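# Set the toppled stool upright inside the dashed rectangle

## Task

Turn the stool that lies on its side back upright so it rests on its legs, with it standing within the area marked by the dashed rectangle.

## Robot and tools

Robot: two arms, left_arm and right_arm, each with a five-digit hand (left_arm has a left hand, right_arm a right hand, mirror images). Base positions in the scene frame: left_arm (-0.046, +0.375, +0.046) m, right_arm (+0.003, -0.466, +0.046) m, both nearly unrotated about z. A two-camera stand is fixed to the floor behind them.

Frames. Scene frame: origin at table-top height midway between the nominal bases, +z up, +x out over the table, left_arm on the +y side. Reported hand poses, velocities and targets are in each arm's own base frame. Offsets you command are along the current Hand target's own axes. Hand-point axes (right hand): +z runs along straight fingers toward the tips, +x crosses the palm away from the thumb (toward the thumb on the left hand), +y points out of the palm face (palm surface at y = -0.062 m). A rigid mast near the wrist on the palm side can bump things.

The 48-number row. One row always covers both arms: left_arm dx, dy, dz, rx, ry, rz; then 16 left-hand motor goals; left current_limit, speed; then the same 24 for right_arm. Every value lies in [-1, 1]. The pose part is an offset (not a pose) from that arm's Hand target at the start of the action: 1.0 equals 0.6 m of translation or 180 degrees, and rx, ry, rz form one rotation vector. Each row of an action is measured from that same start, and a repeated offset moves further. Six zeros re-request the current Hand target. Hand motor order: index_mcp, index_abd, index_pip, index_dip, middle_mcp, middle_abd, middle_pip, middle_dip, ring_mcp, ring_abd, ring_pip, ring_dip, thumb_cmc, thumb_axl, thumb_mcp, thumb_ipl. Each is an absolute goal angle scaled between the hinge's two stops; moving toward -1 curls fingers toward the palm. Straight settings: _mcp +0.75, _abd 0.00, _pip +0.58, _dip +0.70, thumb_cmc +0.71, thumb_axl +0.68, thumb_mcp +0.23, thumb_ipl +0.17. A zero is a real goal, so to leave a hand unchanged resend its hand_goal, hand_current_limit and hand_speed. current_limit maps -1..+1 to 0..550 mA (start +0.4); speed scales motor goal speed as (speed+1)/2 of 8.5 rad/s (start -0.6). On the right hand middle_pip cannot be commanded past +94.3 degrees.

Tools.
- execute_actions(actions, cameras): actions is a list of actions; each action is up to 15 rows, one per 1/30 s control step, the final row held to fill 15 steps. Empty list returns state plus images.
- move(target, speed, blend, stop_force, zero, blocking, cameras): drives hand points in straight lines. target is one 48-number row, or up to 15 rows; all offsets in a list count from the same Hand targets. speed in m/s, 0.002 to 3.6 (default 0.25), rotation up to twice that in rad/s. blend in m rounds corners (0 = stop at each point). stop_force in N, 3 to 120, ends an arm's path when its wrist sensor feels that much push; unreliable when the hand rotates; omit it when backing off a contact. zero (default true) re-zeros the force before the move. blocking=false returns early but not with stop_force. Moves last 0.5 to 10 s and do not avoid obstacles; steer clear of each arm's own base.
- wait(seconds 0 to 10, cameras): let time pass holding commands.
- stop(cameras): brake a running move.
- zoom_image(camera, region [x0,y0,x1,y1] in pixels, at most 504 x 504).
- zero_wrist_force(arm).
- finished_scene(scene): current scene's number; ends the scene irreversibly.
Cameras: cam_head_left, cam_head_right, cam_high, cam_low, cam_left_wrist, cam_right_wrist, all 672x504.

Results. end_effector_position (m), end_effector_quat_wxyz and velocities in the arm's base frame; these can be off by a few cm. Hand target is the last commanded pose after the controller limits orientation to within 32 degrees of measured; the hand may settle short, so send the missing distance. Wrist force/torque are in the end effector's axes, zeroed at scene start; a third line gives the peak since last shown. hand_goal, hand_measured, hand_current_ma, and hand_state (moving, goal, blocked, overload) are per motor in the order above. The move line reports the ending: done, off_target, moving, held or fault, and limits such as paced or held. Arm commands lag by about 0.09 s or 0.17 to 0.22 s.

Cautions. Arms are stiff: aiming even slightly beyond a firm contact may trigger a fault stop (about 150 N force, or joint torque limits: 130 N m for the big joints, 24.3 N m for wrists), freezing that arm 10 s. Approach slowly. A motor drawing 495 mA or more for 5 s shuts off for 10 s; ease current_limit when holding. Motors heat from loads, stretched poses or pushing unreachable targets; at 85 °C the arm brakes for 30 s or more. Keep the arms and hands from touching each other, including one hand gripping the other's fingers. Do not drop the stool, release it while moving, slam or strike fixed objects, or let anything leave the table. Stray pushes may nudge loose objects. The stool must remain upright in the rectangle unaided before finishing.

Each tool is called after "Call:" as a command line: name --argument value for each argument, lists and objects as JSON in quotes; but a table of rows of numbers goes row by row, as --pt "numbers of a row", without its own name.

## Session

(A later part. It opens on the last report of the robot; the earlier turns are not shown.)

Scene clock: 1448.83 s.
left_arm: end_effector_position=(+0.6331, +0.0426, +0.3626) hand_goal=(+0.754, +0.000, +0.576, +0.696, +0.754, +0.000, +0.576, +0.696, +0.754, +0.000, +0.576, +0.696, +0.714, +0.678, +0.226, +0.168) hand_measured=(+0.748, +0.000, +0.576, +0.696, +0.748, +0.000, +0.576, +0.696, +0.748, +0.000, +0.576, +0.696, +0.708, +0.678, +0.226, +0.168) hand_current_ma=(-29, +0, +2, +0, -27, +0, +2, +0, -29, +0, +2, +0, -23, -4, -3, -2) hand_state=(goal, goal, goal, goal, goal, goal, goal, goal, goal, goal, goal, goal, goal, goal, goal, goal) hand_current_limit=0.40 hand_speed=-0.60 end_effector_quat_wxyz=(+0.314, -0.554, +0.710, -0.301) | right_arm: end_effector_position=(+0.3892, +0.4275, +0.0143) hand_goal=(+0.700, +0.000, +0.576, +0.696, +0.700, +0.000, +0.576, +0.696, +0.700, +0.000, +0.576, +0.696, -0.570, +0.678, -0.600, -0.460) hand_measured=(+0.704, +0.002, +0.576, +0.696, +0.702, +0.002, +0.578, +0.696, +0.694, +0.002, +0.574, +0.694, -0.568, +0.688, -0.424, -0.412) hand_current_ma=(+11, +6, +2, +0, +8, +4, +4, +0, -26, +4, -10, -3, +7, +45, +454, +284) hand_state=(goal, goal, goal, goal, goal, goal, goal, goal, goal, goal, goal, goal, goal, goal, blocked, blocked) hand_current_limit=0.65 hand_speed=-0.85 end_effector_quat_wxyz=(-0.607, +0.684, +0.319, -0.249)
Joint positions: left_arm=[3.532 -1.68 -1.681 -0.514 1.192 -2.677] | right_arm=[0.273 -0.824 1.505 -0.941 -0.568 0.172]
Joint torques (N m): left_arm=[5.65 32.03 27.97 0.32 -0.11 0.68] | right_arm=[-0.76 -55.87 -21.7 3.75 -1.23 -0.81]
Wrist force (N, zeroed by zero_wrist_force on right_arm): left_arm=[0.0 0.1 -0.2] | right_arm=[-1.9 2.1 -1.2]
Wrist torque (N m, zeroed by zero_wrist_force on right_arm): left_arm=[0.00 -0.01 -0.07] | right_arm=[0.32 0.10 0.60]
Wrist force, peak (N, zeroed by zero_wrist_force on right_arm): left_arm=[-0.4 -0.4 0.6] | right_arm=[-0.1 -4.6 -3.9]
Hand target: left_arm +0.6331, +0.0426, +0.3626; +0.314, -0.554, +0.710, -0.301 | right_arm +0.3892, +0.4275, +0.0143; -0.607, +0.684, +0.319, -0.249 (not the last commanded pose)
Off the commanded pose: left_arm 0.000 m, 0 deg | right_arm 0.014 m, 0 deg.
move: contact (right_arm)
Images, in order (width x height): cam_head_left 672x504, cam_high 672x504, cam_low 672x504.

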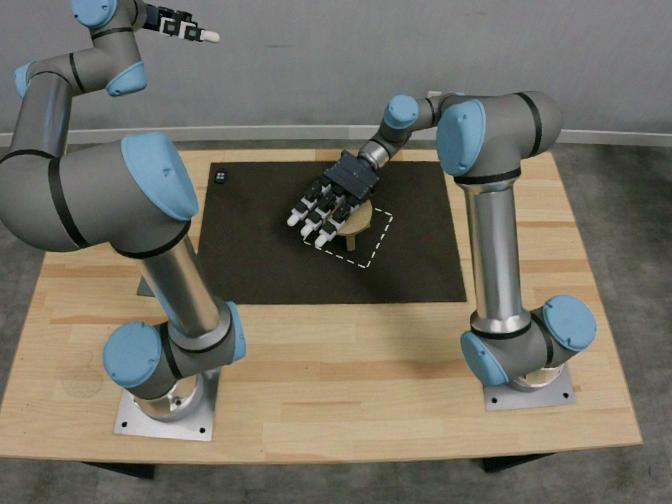

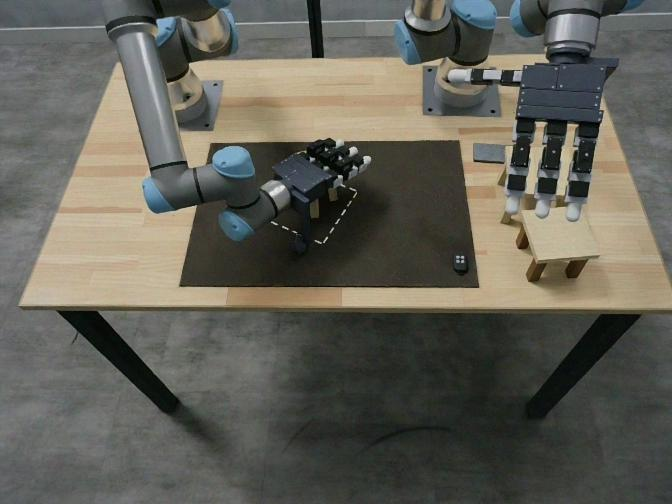

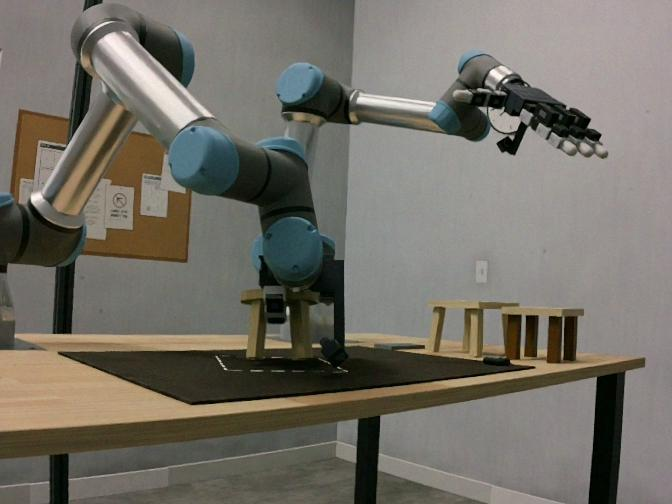

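Call:
move --target '[0,0,0,0,0,0,0.754,0,0.576,0.696,0.754,0,0.576,0.696,0.754,0,0.576,0.696,0.714,0.678,0.226,0.168,0.4,-0.6,0,0,0,0,0,0,0.74,0,0.576,0.696,0.74,0,0.576,0.696,0.74,0,0.576,0.696,-0.571,0.678,-0.36,-0.36,0.4,-0.96]' --cameras '["cam_high","cam_low","cam_right_wrist"]'

Call:
zoom_image --camera "cam_low" --region '[220, 260, 370, 390]'

Scene clock: 1469.23 s.
left_arm: end_effector_position=(+0.6331, +0.0426, +0.3626) hand_goal=(+0.754, +0.000, +0.576, +0.696, +0.754, +0.000, +0.576, +0.696, +0.754, +0.000, +0.576, +0.696, +0.714, +0.678, +0.226, +0.168) hand_measured=(+0.748, +0.000, +0.576, +0.696, +0.748, +0.000, +0.576, +0.696, +0.748, +0.000, +0.576, +0.696, +0.708, +0.678, +0.226, +0.168) hand_current_ma=(-29, +0, +2, +0, -27, +0, +2, +0, -29, +0, +2, +0, -23, -4, -3, -2) hand_state=(goal, goal, goal, goal, goal, goal, goal, goal, goal, goal, goal, goal, goal, goal, goal, goal) hand_current_limit=0.40 hand_speed=-0.60 end_effector_quat_wxyz=(+0.314, -0.554, +0.710, -0.301) | right_arm: end_effector_position=(+0.3892, +0.4275, +0.0143) hand_goal=(+0.740, +0.000, +0.576, +0.696, +0.740, +0.000, +0.576, +0.696, +0.740, +0.000, +0.576, +0.696, -0.570, +0.678, -0.360, -0.360) hand_measured=(+0.720, +0.002, +0.576, +0.696, +0.720, +0.002, +0.576, +0.696, +0.720, +0.002, +0.574, +0.694, -0.568, +0.680, -0.358, -0.360) hand_current_ma=(-83, +6, +0, +0, -82, +4, +1, +0, -80, +4, -10, -3, +7, +11, +9, -4) hand_state=(goal, goal, goal, goal, goal, goal, goal, goal, goal, goal, goal, goal, goal, goal, goal, goal) hand_current_limit=0.40 hand_speed=-0.96 end_effector_quat_wxyz=(-0.607, +0.684, +0.319, -0.249)
Joint positions: left_arm=[3.532 -1.68 -1.681 -0.514 1.192 -2.677] | right_arm=[0.273 -0.824 1.505 -0.941 -0.568 0.172]
Joint torques (N m): left_arm=[5.38 31.25 27.75 0.49 -0.2 0.85] | right_arm=[10.1 -52.58 -20.53 2.81 2 0.69]
Wrist force (N, zeroed by zero_wrist_force on right_arm): left_arm=[-0.1 -0.3 0.5] | right_arm=[-1.4 -0.3 -2.1]
Wrist torque (N m, zeroed by zero_wrist_force on right_arm): left_arm=[-0.08 0.03 -0.07] | right_arm=[0.33 0.06 0.63]
Wrist force, peak (N, zeroed by zero_wrist_force on right_arm): left_arm=[-0.3 -0.4 0.6] | right_arm=[-1.8 2.7 -1.4]
Hand target: left_arm +0.6331, +0.0426, +0.3626; +0.314, -0.554, +0.710, -0.301 | right_arm +0.3892, +0.4275, +0.0143; -0.607, +0.684, +0.319, -0.249
Off the commanded pose: left_arm 0.000 m, 0 deg | right_arm 0.000 m, 0 deg.
move: done
Images, in order (width x height): cam_high 672x504, cam_low 672x504, cam_right_wrist 672x504.

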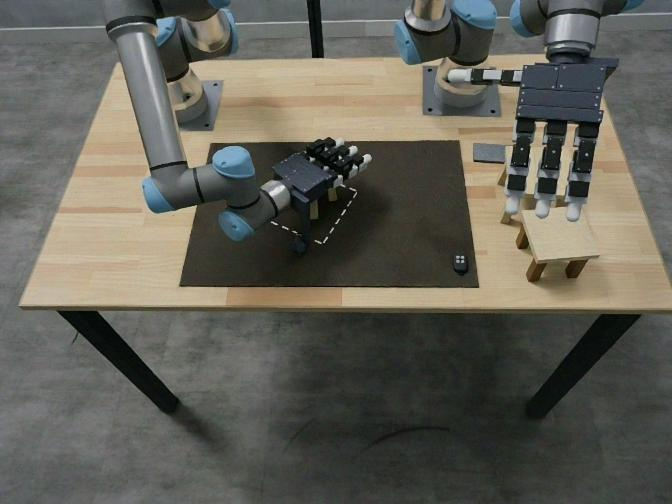

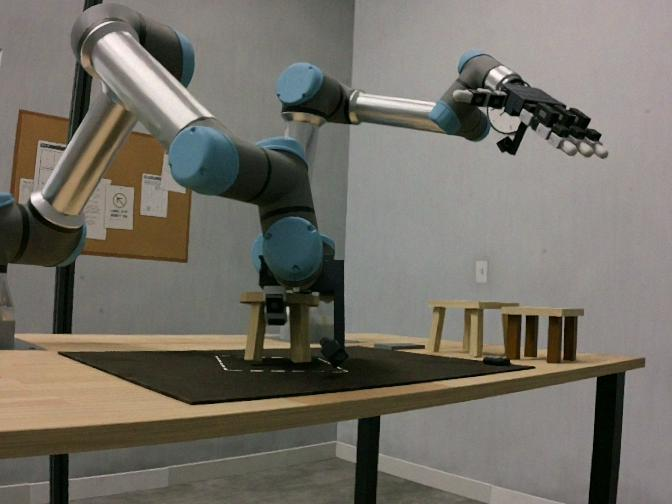

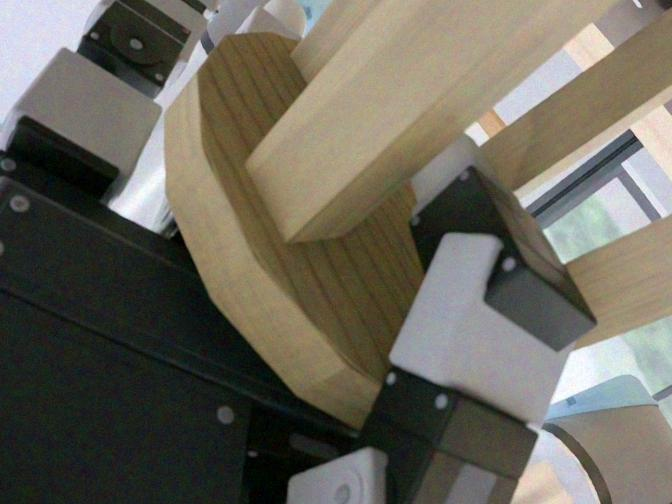

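Scaled by 3.360 from the camera's 672x504 image, which has a finer 960x720 frame.

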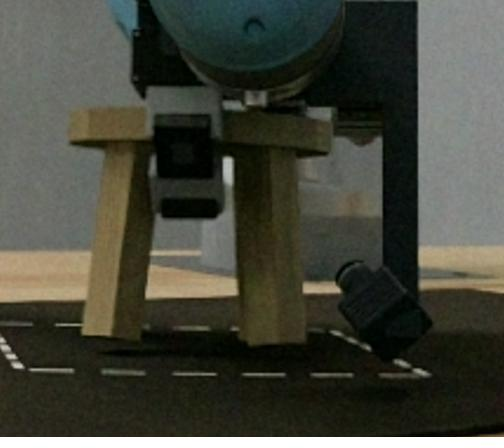

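Call:
move --target '[0,0,0,0,0,0,0.754,0,0.576,0.696,0.754,0,0.576,0.696,0.754,0,0.576,0.696,0.714,0.678,0.226,0.168,0.4,-0.6,0,0,0,0,0,0,0.84,0,0.576,0.696,0.84,0,0.576,0.696,0.84,0,0.576,0.696,-0.571,0.678,-0.28,-0.32,0.4,-0.95]' --cameras '["cam_high","cam_low","cam_right_wrist"]'

Call:
zoom_image --camera "cam_low" --region '[220, 260, 370, 390]'

Scene clock: 1474.60 s.
left_arm: end_effector_position=(+0.6331, +0.0426, +0.3626) hand_goal=(+0.754, +0.000, +0.576, +0.696, +0.754, +0.000, +0.576, +0.696, +0.754, +0.000, +0.576, +0.696, +0.714, +0.678, +0.226, +0.168) hand_measured=(+0.748, +0.000, +0.576, +0.696, +0.748, +0.000, +0.576, +0.696, +0.748, +0.000, +0.576, +0.696, +0.708, +0.678, +0.226, +0.168) hand_current_ma=(-29, +0, +2, +0, -27, +0, +2, +0, -29, +0, +2, +0, -23, -4, -3, -2) hand_state=(goal, goal, goal, goal, goal, goal, goal, goal, goal, goal, goal, goal, goal, goal, goal, goal) hand_current_limit=0.40 hand_speed=-0.60 end_effector_quat_wxyz=(+0.314, -0.554, +0.710, -0.301) | right_arm: end_effector_position=(+0.3892, +0.4275, +0.0143) hand_goal=(+0.840, +0.000, +0.576, +0.696, +0.840, +0.000, +0.576, +0.696, +0.840, +0.000, +0.576, +0.696, -0.570, +0.678, -0.280, -0.320) hand_measured=(+0.816, +0.002, +0.576, +0.696, +0.820, +0.002, +0.576, +0.696, +0.820, +0.002, +0.574, +0.694, -0.568, +0.680, -0.278, -0.320) hand_current_ma=(-98, +6, +0, +0, -86, +4, +0, +0, -81, +4, -10, -3, +7, +11, +8, -4) hand_state=(blocked, goal, goal, goal, blocked, goal, goal, goal, goal, goal, goal, goal, goal, goal, goal, goal) hand_current_limit=0.40 hand_speed=-0.95 end_effector_quat_wxyz=(-0.607, +0.684, +0.319, -0.249)
Joint positions: left_arm=[3.532 -1.68 -1.681 -0.514 1.192 -2.677] | right_arm=[0.273 -0.824 1.505 -0.941 -0.568 0.172]
Joint torques (N m): left_arm=[5.63 31.46 26.96 0.4 0.02 0.51] | right_arm=[3.42 -43.1 -14.7 -0.56 2.52 1.15]
Wrist force (N, zeroed by zero_wrist_force on right_arm): left_arm=[-0.2 -0.3 0.1] | right_arm=[-1.5 0.0 -2.1]
Wrist torque (N m, zeroed by zero_wrist_force on right_arm): left_arm=[-0.06 0.03 -0.08] | right_arm=[0.33 0.06 0.63]
Wrist force, peak (N, zeroed by zero_wrist_force on right_arm): left_arm=[-0.3 -0.5 -0.2] | right_arm=[-1.9 0.2 -2.4]
Hand target: left_arm +0.6331, +0.0426, +0.3626; +0.314, -0.554, +0.710, -0.301 | right_arm +0.3892, +0.4275, +0.0143; -0.607, +0.684, +0.319, -0.249
Off the commanded pose: left_arm 0.000 m, 0 deg | right_arm 0.000 m, 0 deg.
move: done
Images, in order (width x height): cam_high 672x504, cam_low 672x504, cam_right_wrist 672x504.

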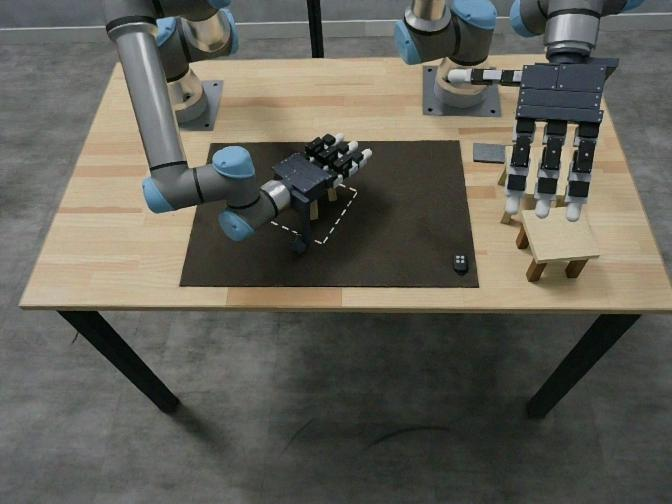

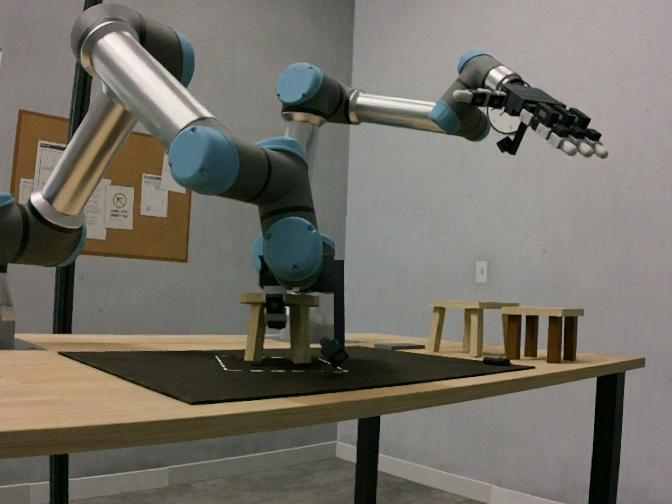

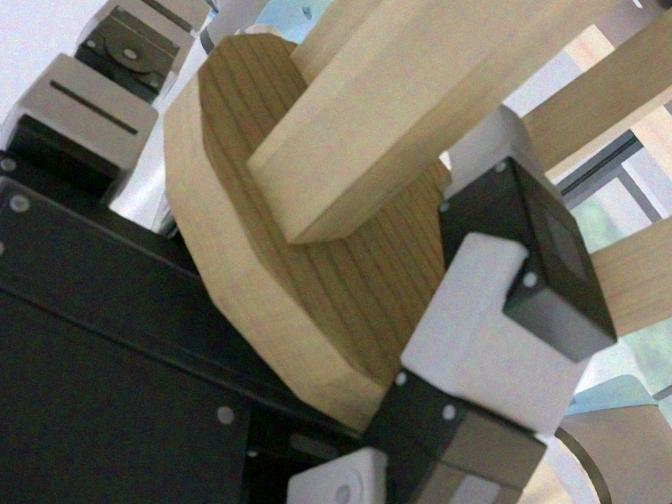

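Scaled by 3.360 from the camera's 672x504 image, which has a finer 960x720 frame.

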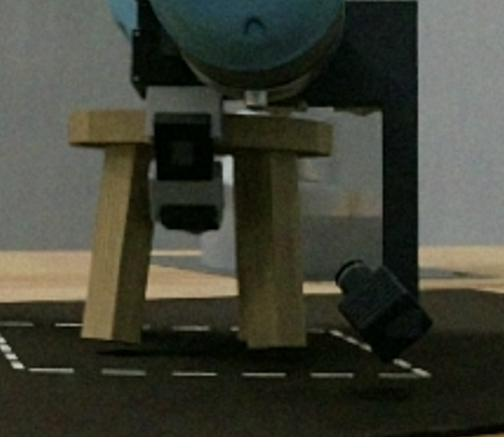

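Call:
move --target '[0,0,0,0,0,0,0.754,0,0.576,0.696,0.754,0,0.576,0.696,0.754,0,0.576,0.696,0.714,0.678,0.226,0.168,0.4,-0.6,-0.0007,0.012,0.0016,0,0,0,0.90,0,0.576,0.696,0.90,0,0.576,0.696,0.90,0,0.576,0.696,-0.571,0.678,-0.28,-0.32,0.4,-0.95]' --speed 0.015 --stop_force 4 --cameras '["cam_high","cam_low","cam_right_wrist"]'

Call:
zoom_image --camera "cam_low" --region '[220, 260, 370, 390]'

Call:
zoom_image --camera "cam_high" --region '[220, 120, 400, 280]'

Scene clock: 1484.53 s.
left_arm: end_effector_position=(+0.6331, +0.0426, +0.3626) hand_goal=(+0.754, +0.000, +0.576, +0.696, +0.754, +0.000, +0.576, +0.696, +0.754, +0.000, +0.576, +0.696, +0.714, +0.678, +0.226, +0.168) hand_measured=(+0.748, +0.000, +0.576, +0.696, +0.748, +0.000, +0.576, +0.696, +0.748, +0.000, +0.576, +0.696, +0.708, +0.678, +0.226, +0.168) hand_current_ma=(-29, +0, +2, +0, -27, +0, +2, +0, -29, +0, +2, +0, -23, -4, -3, -2) hand_state=(goal, goal, goal, goal, goal, goal, goal, goal, goal, goal, goal, goal, goal, goal, goal, goal) hand_current_limit=0.40 hand_speed=-0.60 end_effector_quat_wxyz=(+0.314, -0.554, +0.710, -0.301) | right_arm: end_effector_position=(+0.3892, +0.4274, +0.0070) hand_goal=(+0.900, +0.000, +0.576, +0.696, +0.900, +0.000, +0.576, +0.696, +0.900, +0.000, +0.576, +0.696, -0.570, +0.678, -0.280, -0.320) hand_measured=(+0.876, +0.002, +0.576, +0.696, +0.880, +0.002, +0.576, +0.696, +0.880, +0.002, +0.574, +0.694, -0.568, +0.680, -0.278, -0.320) hand_current_ma=(-97, +6, +0, +0, -85, +4, +0, +0, -80, +4, -10, -3, +7, +11, +8, -4) hand_state=(blocked, goal, goal, goal, blocked, goal, goal, goal, goal, goal, goal, goal, goal, goal, goal, goal) hand_current_limit=0.40 hand_speed=-0.95 end_effector_quat_wxyz=(-0.607, +0.684, +0.319, -0.249)
Joint positions: left_arm=[3.532 -1.68 -1.681 -0.514 1.192 -2.677] | right_arm=[0.273 -0.814 1.508 -0.954 -0.569 0.172]
Joint torques (N m): left_arm=[4.78 31.79 26.87 0.44 -0.02 0.58] | right_arm=[-8.96 -39.8 -7.24 -2.23 -1.92 -1.13]
Wrist force (N, zeroed by zero_wrist_force on right_arm): left_arm=[0.1 0.0 0.0] | right_arm=[-1.3 -0.3 -2.0]
Wrist torque (N m, zeroed by zero_wrist_force on right_arm): left_arm=[-0.01 -0.02 -0.07] | right_arm=[0.30 0.04 0.63]
Wrist force, peak (N, zeroed by zero_wrist_force on right_arm): left_arm=[-0.4 -0.4 0.5] | right_arm=[-1.7 0.1 -2.4]
Hand target: left_arm +0.6331, +0.0426, +0.3626; +0.314, -0.554, +0.710, -0.301 | right_arm +0.3892, +0.4274, +0.0070; -0.607, +0.684, +0.319, -0.249
Off the commanded pose: left_arm 0.000 m, 0 deg | right_arm 0.000 m, 0 deg.
move: done
Images, in order (width x height): cam_high 672x504, cam_low 672x504, cam_right_wrist 672x504.

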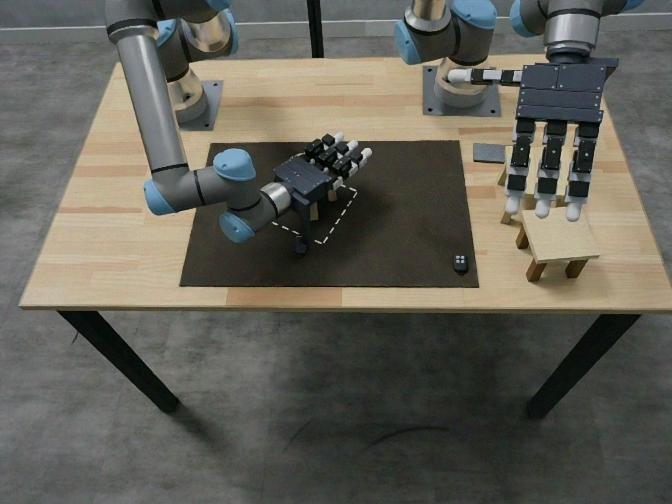

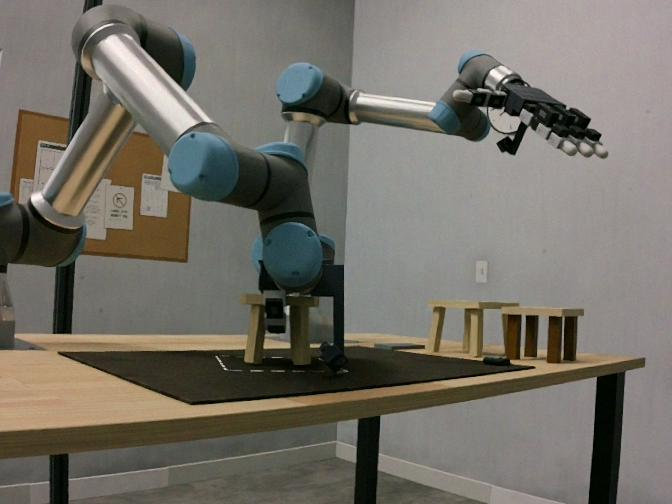

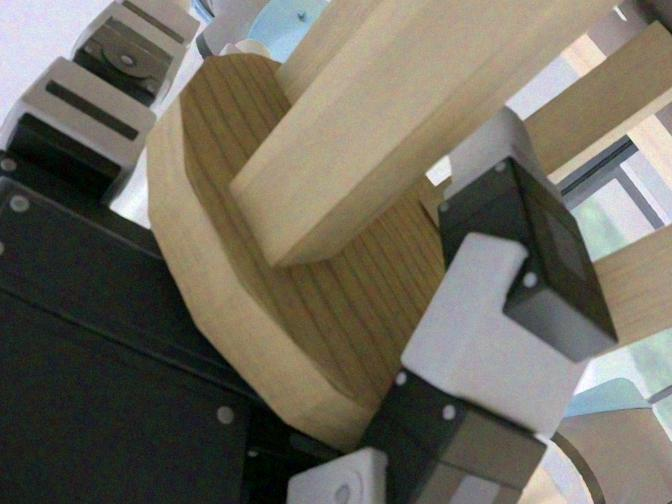

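Scaled by 3.360 from the camera's 672x504 image, which has a finer 960x720 frame.

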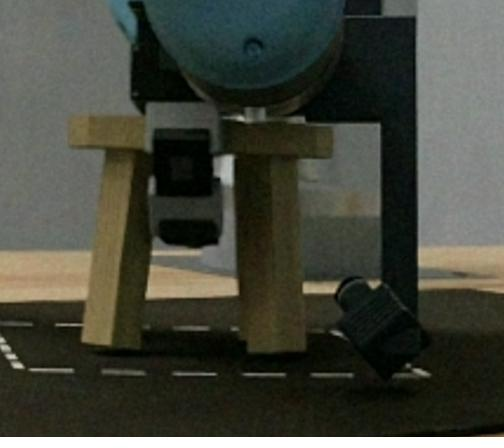

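Scaled by 2.800 from the camera's 672x504 image, which has a finer 960x720 frame.

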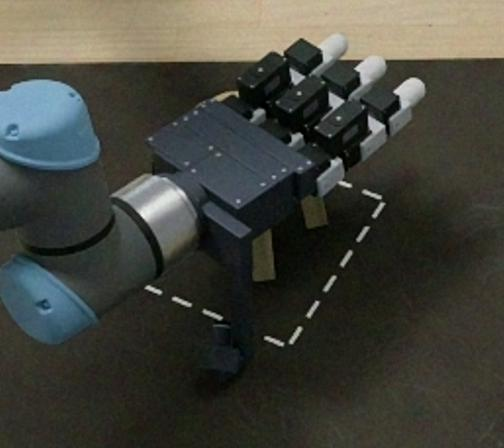

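Call:
move --target '[0,0,0,0,0,0,0.754,0,0.576,0.696,0.754,0,0.576,0.696,0.754,0,0.576,0.696,0.714,0.678,0.226,0.168,0.4,-0.6,-0.0003,0.0055,0.0007,0,0,0,1.0,0,0.576,0.696,1.0,0,0.576,0.696,1.0,0,0.576,0.696,-0.571,0.678,-0.25,-0.28,0.4,-0.9]' --speed 0.015 --stop_force 4 --cameras '["cam_low","cam_right_wrist"]'

Call:
zoom_image --camera "cam_low" --region '[230, 280, 350, 390]'

Scene clock: 1495.00 s.
left_arm: end_effector_position=(+0.6331, +0.0426, +0.3626) hand_goal=(+0.754, +0.000, +0.576, +0.696, +0.754, +0.000, +0.576, +0.696, +0.754, +0.000, +0.576, +0.696, +0.714, +0.678, +0.226, +0.168) hand_measured=(+0.748, +0.000, +0.576, +0.696, +0.748, +0.000, +0.576, +0.696, +0.748, +0.000, +0.576, +0.696, +0.708, +0.678, +0.226, +0.168) hand_current_ma=(-29, +0, +2, +0, -27, +0, +2, +0, -29, +0, +2, +0, -23, -4, -3, -2) hand_state=(goal, goal, goal, goal, goal, goal, goal, goal, goal, goal, goal, goal, goal, goal, goal, goal) hand_current_limit=0.40 hand_speed=-0.60 end_effector_quat_wxyz=(+0.314, -0.554, +0.710, -0.301) | right_arm: end_effector_position=(+0.3892, +0.4274, +0.0046) hand_goal=(+1.000, +0.000, +0.576, +0.696, +1.000, +0.000, +0.576, +0.696, +1.000, +0.000, +0.576, +0.696, -0.570, +0.678, -0.250, -0.280) hand_measured=(+0.978, +0.002, +0.576, +0.696, +0.980, +0.002, +0.576, +0.696, +0.982, +0.002, +0.574, +0.694, -0.568, +0.680, -0.246, -0.280) hand_current_ma=(-94, +6, +0, +0, -82, +4, +0, +0, -77, +4, -10, -3, +6, +11, +16, -4) hand_state=(blocked, goal, goal, goal, goal, goal, goal, goal, goal, goal, goal, goal, goal, goal, goal, goal) hand_current_limit=0.40 hand_speed=-0.90 end_effector_quat_wxyz=(-0.607, +0.684, +0.319, -0.249)
Joint positions: left_arm=[3.532 -1.68 -1.681 -0.514 1.192 -2.677] | right_arm=[0.272 -0.81 1.509 -0.959 -0.569 0.172]
Joint torques (N m): left_arm=[4.98 31.23 26.93 0.27 -0.05 0.49] | right_arm=[0.59 -53.62 -19.65 3.26 -0.93 -0.52]
Wrist force (N, zeroed by zero_wrist_force on right_arm): left_arm=[-0.2 -0.3 0.1] | right_arm=[-1.5 -2.6 -4.0]
Wrist torque (N m, zeroed by zero_wrist_force on right_arm): left_arm=[-0.06 0.03 -0.08] | right_arm=[0.32 0.03 0.72]
Wrist force, peak (N, zeroed by zero_wrist_force on right_arm): left_arm=[-0.4 -0.5 0.5] | right_arm=[-1.2 -6.6 -6.2]
Hand target: left_arm +0.6331, +0.0426, +0.3626; +0.314, -0.554, +0.710, -0.301 | right_arm +0.3892, +0.4274, +0.0046; -0.607, +0.684, +0.319, -0.249 (not the last commanded pose)
Off the commanded pose: left_arm 0.000 m, 0 deg | right_arm 0.001 m, 0 deg.
move: contact (right_arm)
Images, in order (width x height): cam_low 672x504, cam_right_wrist 672x504.

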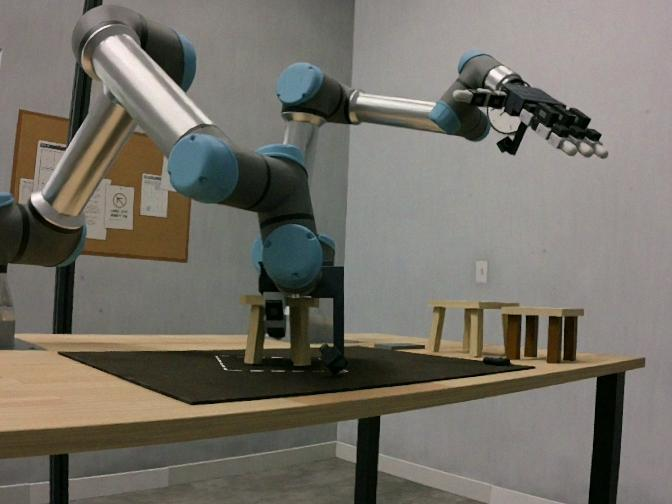

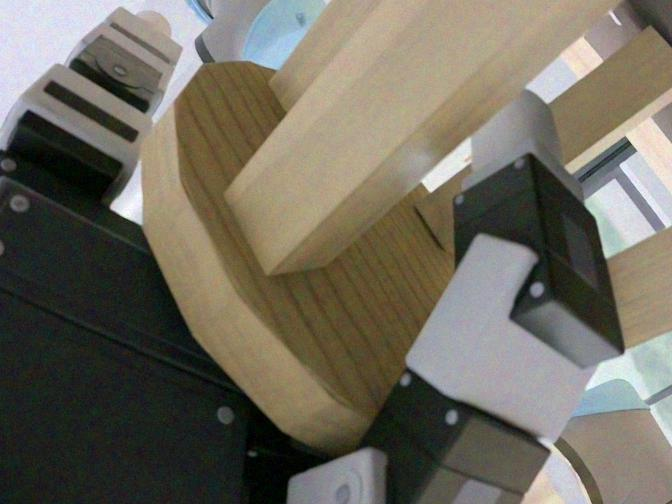

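Scaled by 4.200 from the camera's 672x504 image, which has a finer 960x720 frame.

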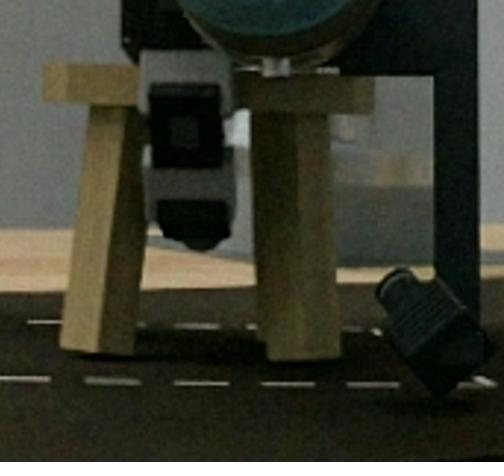

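Call:
move --pt "0 0 0 0 0 0 0.754 0 0.576 0.696 0.754 0 0.576 0.696 0.754 0 0.576 0.696 0.714 0.678 0.226 0.168 0.4 -0.6 0 -0.0033 0 0 0 0 1.0 0 0.576 0.696 1.0 0 0.576 0.696 1.0 0 0.576 0.696 -0.571 0.678 -0.25 -0.28 0.4 -0.9" --pt "0 0 0 0 0 0 0.754 0 0.576 0.696 0.754 0 0.576 0.696 0.754 0 0.576 0.696 0.714 0.678 0.226 0.168 0.4 -0.6 0.001 0 -0.0248 0 0 0 1.0 0 0.576 0.696 1.0 0 0.576 0.696 1.0 0 0.576 0.696 -0.571 0.678 -0.25 -0.28 0.4 -0.9" --speed 0.02 --cameras '["cam_low","cam_high","cam_right_wrist"]'

Call:
zoom_image --camera "cam_low" --region '[230, 280, 350, 390]'

Call:
zoom_image --camera "cam_high" --region '[220, 120, 400, 280]'

Scene clock: 1511.27 s.
left_arm: end_effector_position=(+0.6331, +0.0426, +0.3626) hand_goal=(+0.754, +0.000, +0.576, +0.696, +0.754, +0.000, +0.576, +0.696, +0.754, +0.000, +0.576, +0.696, +0.714, +0.678, +0.226, +0.168) hand_measured=(+0.748, +0.000, +0.576, +0.696, +0.748, +0.000, +0.576, +0.696, +0.748, +0.000, +0.576, +0.696, +0.708, +0.678, +0.226, +0.168) hand_current_ma=(-29, +0, +2, +0, -27, +0, +2, +0, -29, +0, +2, +0, -23, -4, -3, -2) hand_state=(goal, goal, goal, goal, goal, goal, goal, goal, goal, goal, goal, goal, goal, goal, goal, goal) hand_current_limit=0.40 hand_speed=-0.60 end_effector_quat_wxyz=(+0.314, -0.554, +0.710, -0.301) | right_arm: end_effector_position=(+0.4004, +0.4179, +0.0067) hand_goal=(+1.000, +0.000, +0.576, +0.696, +1.000, +0.000, +0.576, +0.696, +1.000, +0.000, +0.576, +0.696, -0.570, +0.678, -0.250, -0.280) hand_measured=(+0.978, +0.002, +0.576, +0.696, +0.980, +0.002, +0.576, +0.696, +0.982, +0.002, +0.574, +0.694, -0.568, +0.680, -0.246, -0.280) hand_current_ma=(-94, +6, +0, +0, -82, +4, +0, +0, -77, +4, -10, -3, +6, +10, +16, -4) hand_state=(blocked, goal, goal, goal, goal, goal, goal, goal, goal, goal, goal, goal, goal, goal, goal, goal) hand_current_limit=0.40 hand_speed=-0.90 end_effector_quat_wxyz=(-0.607, +0.684, +0.319, -0.249)
Joint positions: left_arm=[3.532 -1.68 -1.681 -0.514 1.192 -2.677] | right_arm=[0.253 -0.802 1.485 -0.936 -0.587 0.163]
Joint torques (N m): left_arm=[5.6 32.54 27.48 0.18 0.04 0.67] | right_arm=[-8.86 -39.81 -22.91 3.6 -2 -1.38]
Wrist force (N, zeroed by zero_wrist_force on right_arm): left_arm=[-0.2 -0.1 0.4] | right_arm=[-1.7 -0.2 -1.9]
Wrist torque (N m, zeroed by zero_wrist_force on right_arm): left_arm=[-0.05 0.03 -0.09] | right_arm=[0.34 0.09 0.62]
Wrist force, peak (N, zeroed by zero_wrist_force on right_arm): left_arm=[-0.3 -0.1 0.6] | right_arm=[-1.5 -3.3 -4.4]
Hand target: left_arm +0.6331, +0.0426, +0.3626; +0.314, -0.554, +0.710, -0.301 | right_arm +0.4004, +0.4178, +0.0067; -0.607, +0.684, +0.319, -0.249
Off the commanded pose: left_arm 0.000 m, 0 deg | right_arm 0.000 m, 0 deg.
move: done
Images, in order (width x height): cam_high 672x504, cam_low 672x504, cam_right_wrist 672x504.

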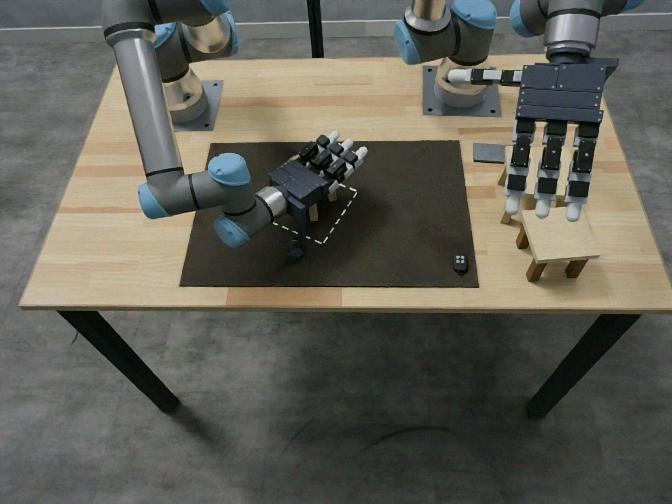

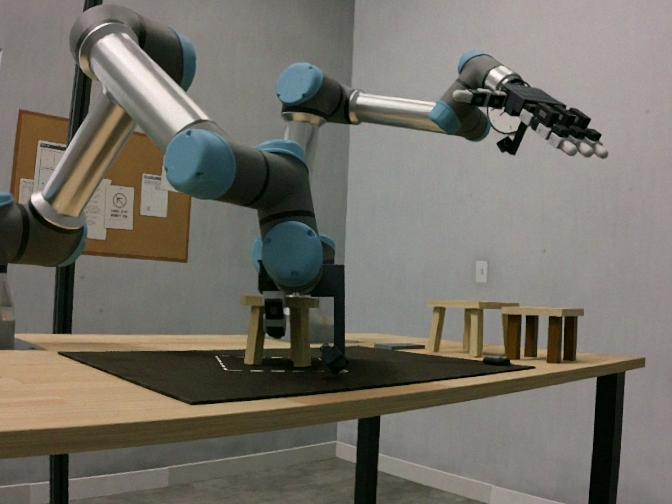

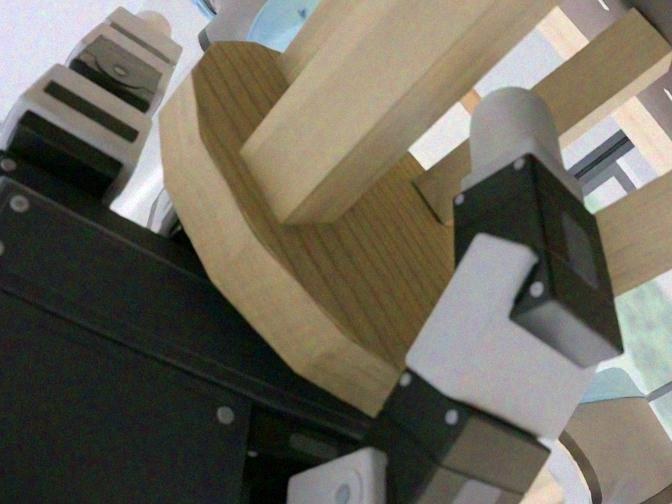

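Scaled by 4.200 from the camera's 672x504 image, which has a finer 960x720 frame.

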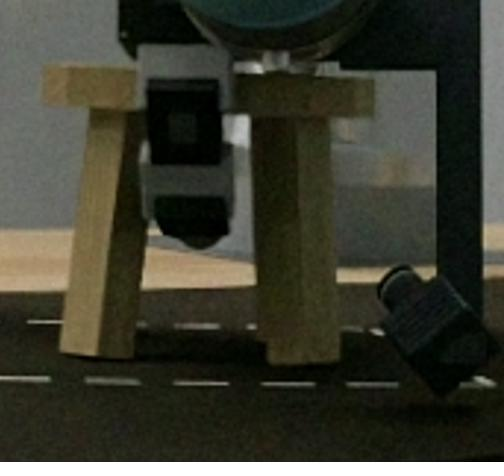

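Scaled by 2.800 from the camera's 672x504 image, which has a finer 960x720 frame.

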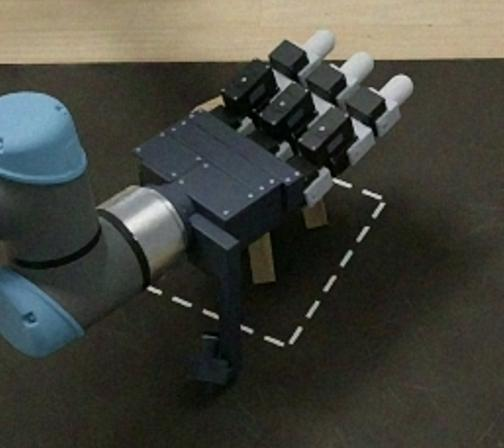

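Call:
move --target '[0,0,0,0,0,0,0.754,0,0.576,0.696,0.754,0,0.576,0.696,0.754,0,0.576,0.696,0.714,0.678,0.226,0.168,0.4,-0.6,0.011,0.0165,-0.1404,0,0,0,1.0,0,0.576,0.696,1.0,0,0.576,0.696,1.0,0,0.576,0.696,-0.571,0.678,-0.25,-0.28,0.4,-0.9]' --speed 0.04 --stop_force 4 --cameras '["cam_low","cam_high","cam_right_wrist"]'

Call:
zoom_image --camera "cam_low" --region '[210, 260, 370, 390]'

Call:
zoom_image --camera "cam_high" --region '[220, 120, 400, 280]'

Scene clock: 1522.33 s.
left_arm: end_effector_position=(+0.6331, +0.0426, +0.3626) hand_goal=(+0.754, +0.000, +0.576, +0.696, +0.754, +0.000, +0.576, +0.696, +0.754, +0.000, +0.576, +0.696, +0.714, +0.678, +0.226, +0.168) hand_measured=(+0.748, +0.000, +0.576, +0.696, +0.748, +0.000, +0.576, +0.696, +0.748, +0.000, +0.576, +0.696, +0.708, +0.678, +0.226, +0.168) hand_current_ma=(-29, +0, +2, +0, -27, +0, +2, +0, -29, +0, +2, +0, -23, -4, -3, -2) hand_state=(goal, goal, goal, goal, goal, goal, goal, goal, goal, goal, goal, goal, goal, goal, goal, goal) hand_current_limit=0.40 hand_speed=-0.60 end_effector_quat_wxyz=(+0.314, -0.554, +0.710, -0.301) | right_arm: end_effector_position=(+0.4675, +0.3656, +0.0089) hand_goal=(+1.000, +0.000, +0.576, +0.696, +1.000, +0.000, +0.576, +0.696, +1.000, +0.000, +0.576, +0.696, -0.570, +0.678, -0.250, -0.280) hand_measured=(+0.978, +0.002, +0.576, +0.696, +0.980, +0.002, +0.576, +0.696, +0.982, +0.002, +0.574, +0.694, -0.568, +0.680, -0.246, -0.280) hand_current_ma=(-94, +6, +0, +0, -82, +4, +0, +0, -77, +4, -10, -3, +6, +10, +16, -4) hand_state=(blocked, goal, goal, goal, goal, goal, goal, goal, goal, goal, goal, goal, goal, goal, goal, goal) hand_current_limit=0.40 hand_speed=-0.90 end_effector_quat_wxyz=(-0.607, +0.684, +0.319, -0.249)
Joint positions: left_arm=[3.532 -1.68 -1.681 -0.514 1.192 -2.677] | right_arm=[0.153 -0.719 1.313 -0.814 -0.685 0.124]
Joint torques (N m): left_arm=[4.56 32.97 27.78 0.55 0.04 0.59] | right_arm=[-9.56 -43.71 -22.56 3.8 -2.04 -1.33]
Wrist force (N, zeroed by zero_wrist_force on right_arm): left_arm=[0.0 -0.3 0.4] | right_arm=[-0.5 -0.6 -2.1]
Wrist torque (N m, zeroed by zero_wrist_force on right_arm): left_arm=[-0.08 0.00 -0.06] | right_arm=[0.37 -0.04 0.71]
Wrist force, peak (N, zeroed by zero_wrist_force on right_arm): left_arm=[-0.5 -0.6 0.3] | right_arm=[-0.9 -1.0 -2.6]
Hand target: left_arm +0.6331, +0.0426, +0.3626; +0.314, -0.554, +0.710, -0.301 | right_arm +0.4675, +0.3656, +0.0089; -0.607, +0.684, +0.319, -0.249
Off the commanded pose: left_arm 0.000 m, 0 deg | right_arm 0.000 m, 0 deg.
move: done
Images, in order (width x height): cam_high 672x504, cam_low 672x504, cam_right_wrist 672x504.

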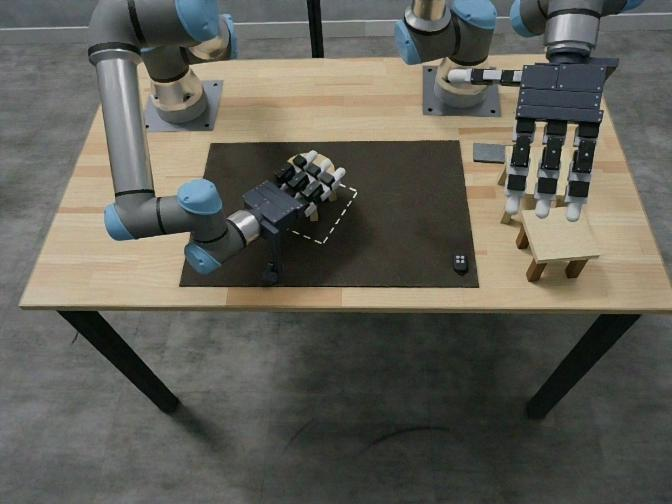

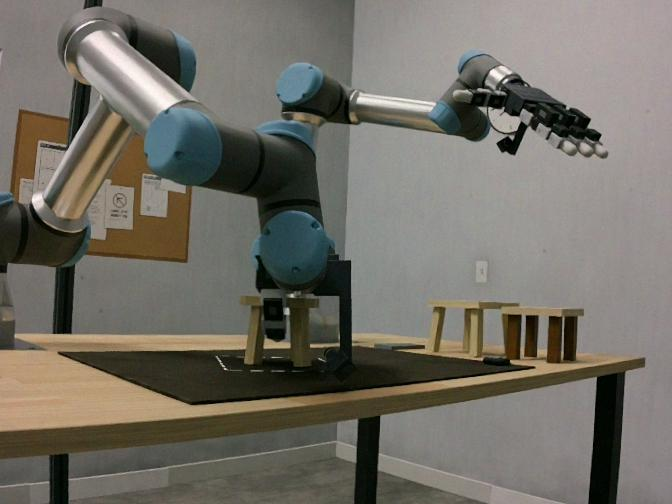

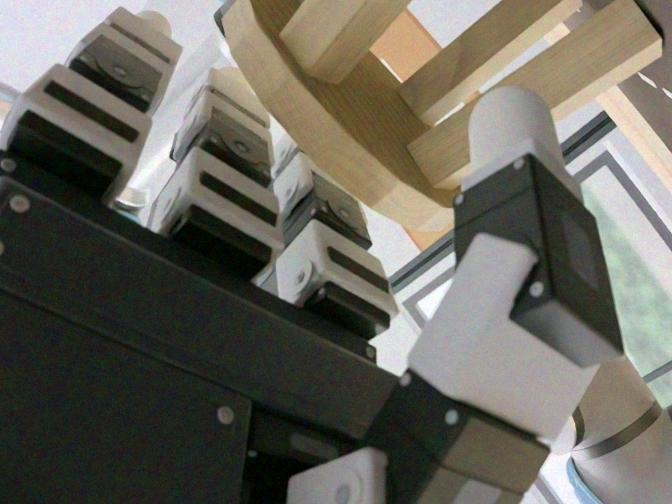

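Scaled by 3.150 from the camera's 672x504 image, which has a finer 960x720 frame.

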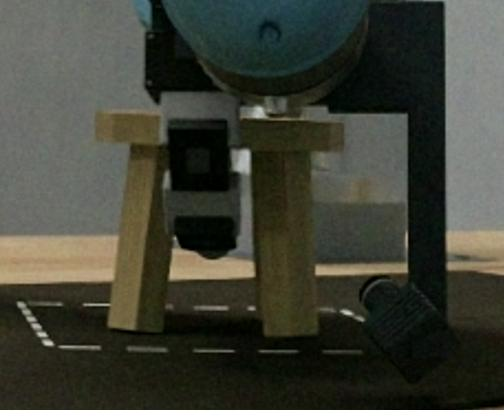

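Scaled by 2.800 from the camera's 672x504 image, which has a finer 960x720 frame.

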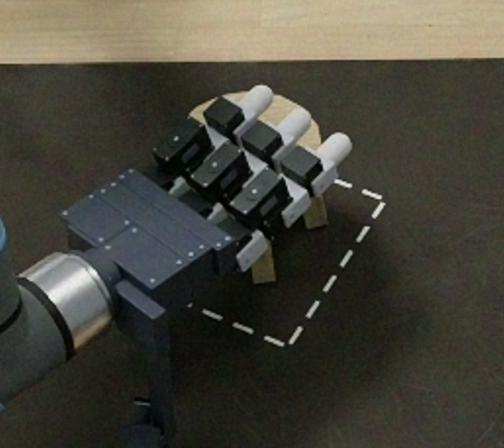

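Call:
move --pt "0 0 0 0 0 0 0.754 0 0.576 0.696 0.754 0 0.576 0.696 0.754 0 0.576 0.696 0.714 0.678 0.226 0.168 0.4 -0.6 0.005 0.0175 -0.1487 0 0 0 1.0 0 0.576 0.696 1.0 0 0.576 0.696 1.0 0 0.576 0.696 -0.571 0.678 -0.25 -0.28 0.4 -0.9" --pt "0 0 0 0 0 0 0.754 0 0.576 0.696 0.754 0 0.576 0.696 0.754 0 0.576 0.696 0.714 0.678 0.226 0.168 0.4 -0.6 0.005 -0.29 -0.18 0 0 0 1.0 0 0.576 0.696 1.0 0 0.576 0.696 1.0 0 0.576 0.696 -0.571 0.678 -0.25 -0.28 0.4 -0.9" --speed '[0.06, 0.15]' --cameras '["cam_low","cam_high","cam_head_left"]'

Call:
zoom_image --camera "cam_low" --region '[210, 260, 370, 390]'

Call:
zoom_image --camera "cam_high" --region '[240, 120, 380, 260]'

Call:
zoom_image --camera "cam_head_left" --region '[280, 150, 410, 280]'

Scene clock: 1536.47 s.
left_arm: end_effector_position=(+0.6331, +0.0426, +0.3626) hand_goal=(+0.754, +0.000, +0.576, +0.696, +0.754, +0.000, +0.576, +0.696, +0.754, +0.000, +0.576, +0.696, +0.714, +0.678, +0.226, +0.168) hand_measured=(+0.748, +0.000, +0.576, +0.696, +0.748, +0.000, +0.576, +0.696, +0.748, +0.000, +0.576, +0.696, +0.708, +0.678, +0.226, +0.168) hand_current_ma=(-29, +0, +2, +0, -27, +0, +2, +0, -29, +0, +2, +0, -23, -4, -3, -2) hand_state=(goal, goal, goal, goal, goal, goal, goal, goal, goal, goal, goal, goal, goal, goal, goal, goal) hand_current_limit=0.40 hand_speed=-0.60 end_effector_quat_wxyz=(+0.314, -0.554, +0.710, -0.301) | right_arm: end_effector_position=(+0.5248, +0.3054, +0.1961) hand_goal=(+1.000, +0.000, +0.576, +0.696, +1.000, +0.000, +0.576, +0.696, +1.000, +0.000, +0.576, +0.696, -0.570, +0.678, -0.250, -0.280) hand_measured=(+0.980, +0.002, +0.576, +0.696, +0.982, +0.002, +0.576, +0.696, +0.982, +0.002, +0.574, +0.694, -0.568, +0.680, -0.246, -0.280) hand_current_ma=(-88, +6, +0, +0, -77, +4, +0, +0, -72, +4, -10, -3, +6, +10, +16, -4) hand_state=(blocked, goal, goal, goal, goal, goal, goal, goal, goal, goal, goal, goal, goal, goal, goal, goal) hand_current_limit=0.40 hand_speed=-0.90 end_effector_quat_wxyz=(-0.607, +0.684, +0.319, -0.249)
Joint positions: left_arm=[3.532 -1.68 -1.681 -0.514 1.192 -2.677] | right_arm=[0.057 -0.798 0.942 -0.342 -0.779 0.094]
Joint torques (N m): left_arm=[5.52 31.49 26.71 0.52 -0.13 0.45] | right_arm=[-9.7 -59.29 -25.35 4.02 -2.14 -1.29]
Wrist force (N, zeroed by zero_wrist_force on right_arm): left_arm=[-0.1 -0.1 0.2] | right_arm=[-0.9 -0.7 -1.1]
Wrist torque (N m, zeroed by zero_wrist_force on right_arm): left_arm=[-0.04 0.03 -0.08] | right_arm=[0.28 -0.03 0.65]
Wrist force, peak (N, zeroed by zero_wrist_force on right_arm): left_arm=[-0.6 -0.3 0.3] | right_arm=[-1.3 -1.9 -1.7]
Hand target: left_arm +0.6331, +0.0426, +0.3626; +0.314, -0.554, +0.710, -0.301 | right_arm +0.5248, +0.3054, +0.1961; -0.607, +0.684, +0.319, -0.249
Off the commanded pose: left_arm 0.000 m, 0 deg | right_arm 0.000 m, 0 deg.
move: done
Images, in order (width x height): cam_head_left 672x504, cam_high 672x504, cam_low 672x504.

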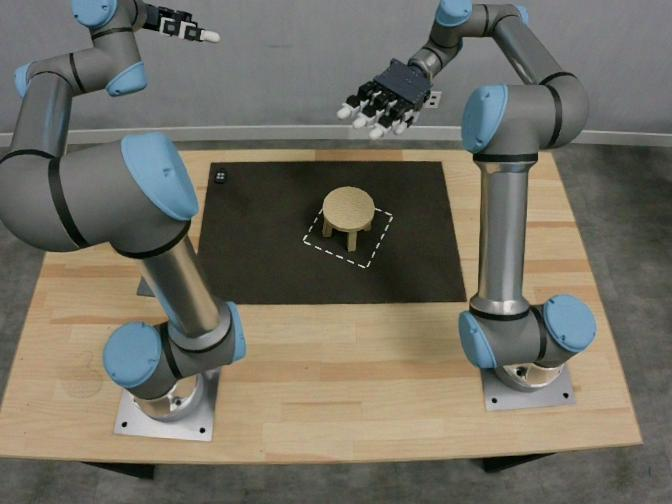

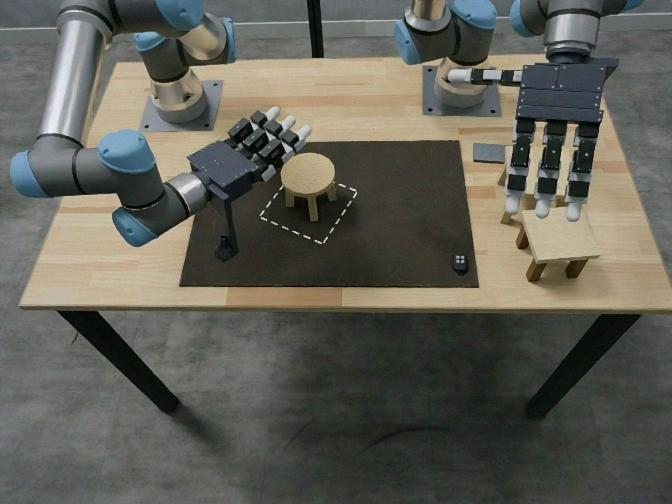

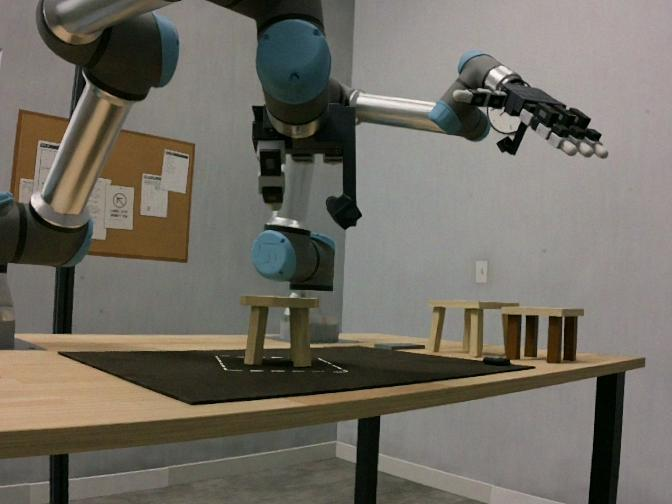

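Scaled by 3.150 from the camera's 672x504 image, which has a finer 960x720 frame.

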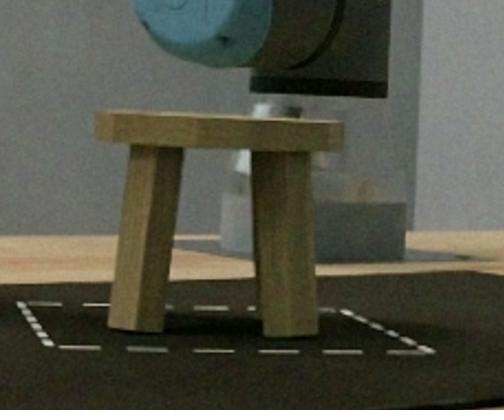

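Scaled by 3.600 from the camera's 672x504 image, which has a finer 960x720 frame.

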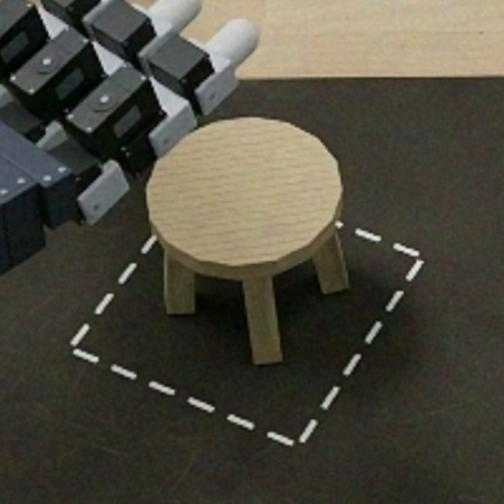

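Scaled by 3.877 from the camera's 672x504 image, which has a finer 960x720 frame.

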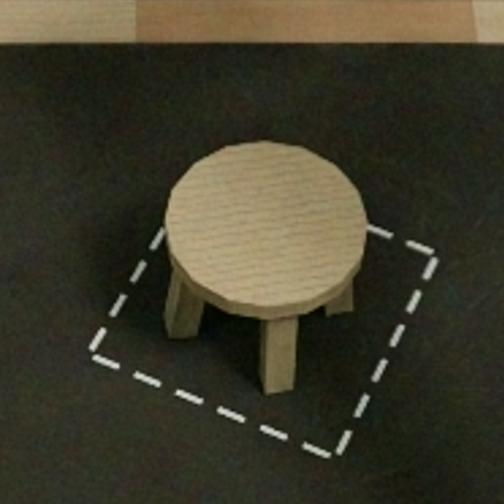

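Call:
finished_scene --scene 2

The scene is finished: the task was done.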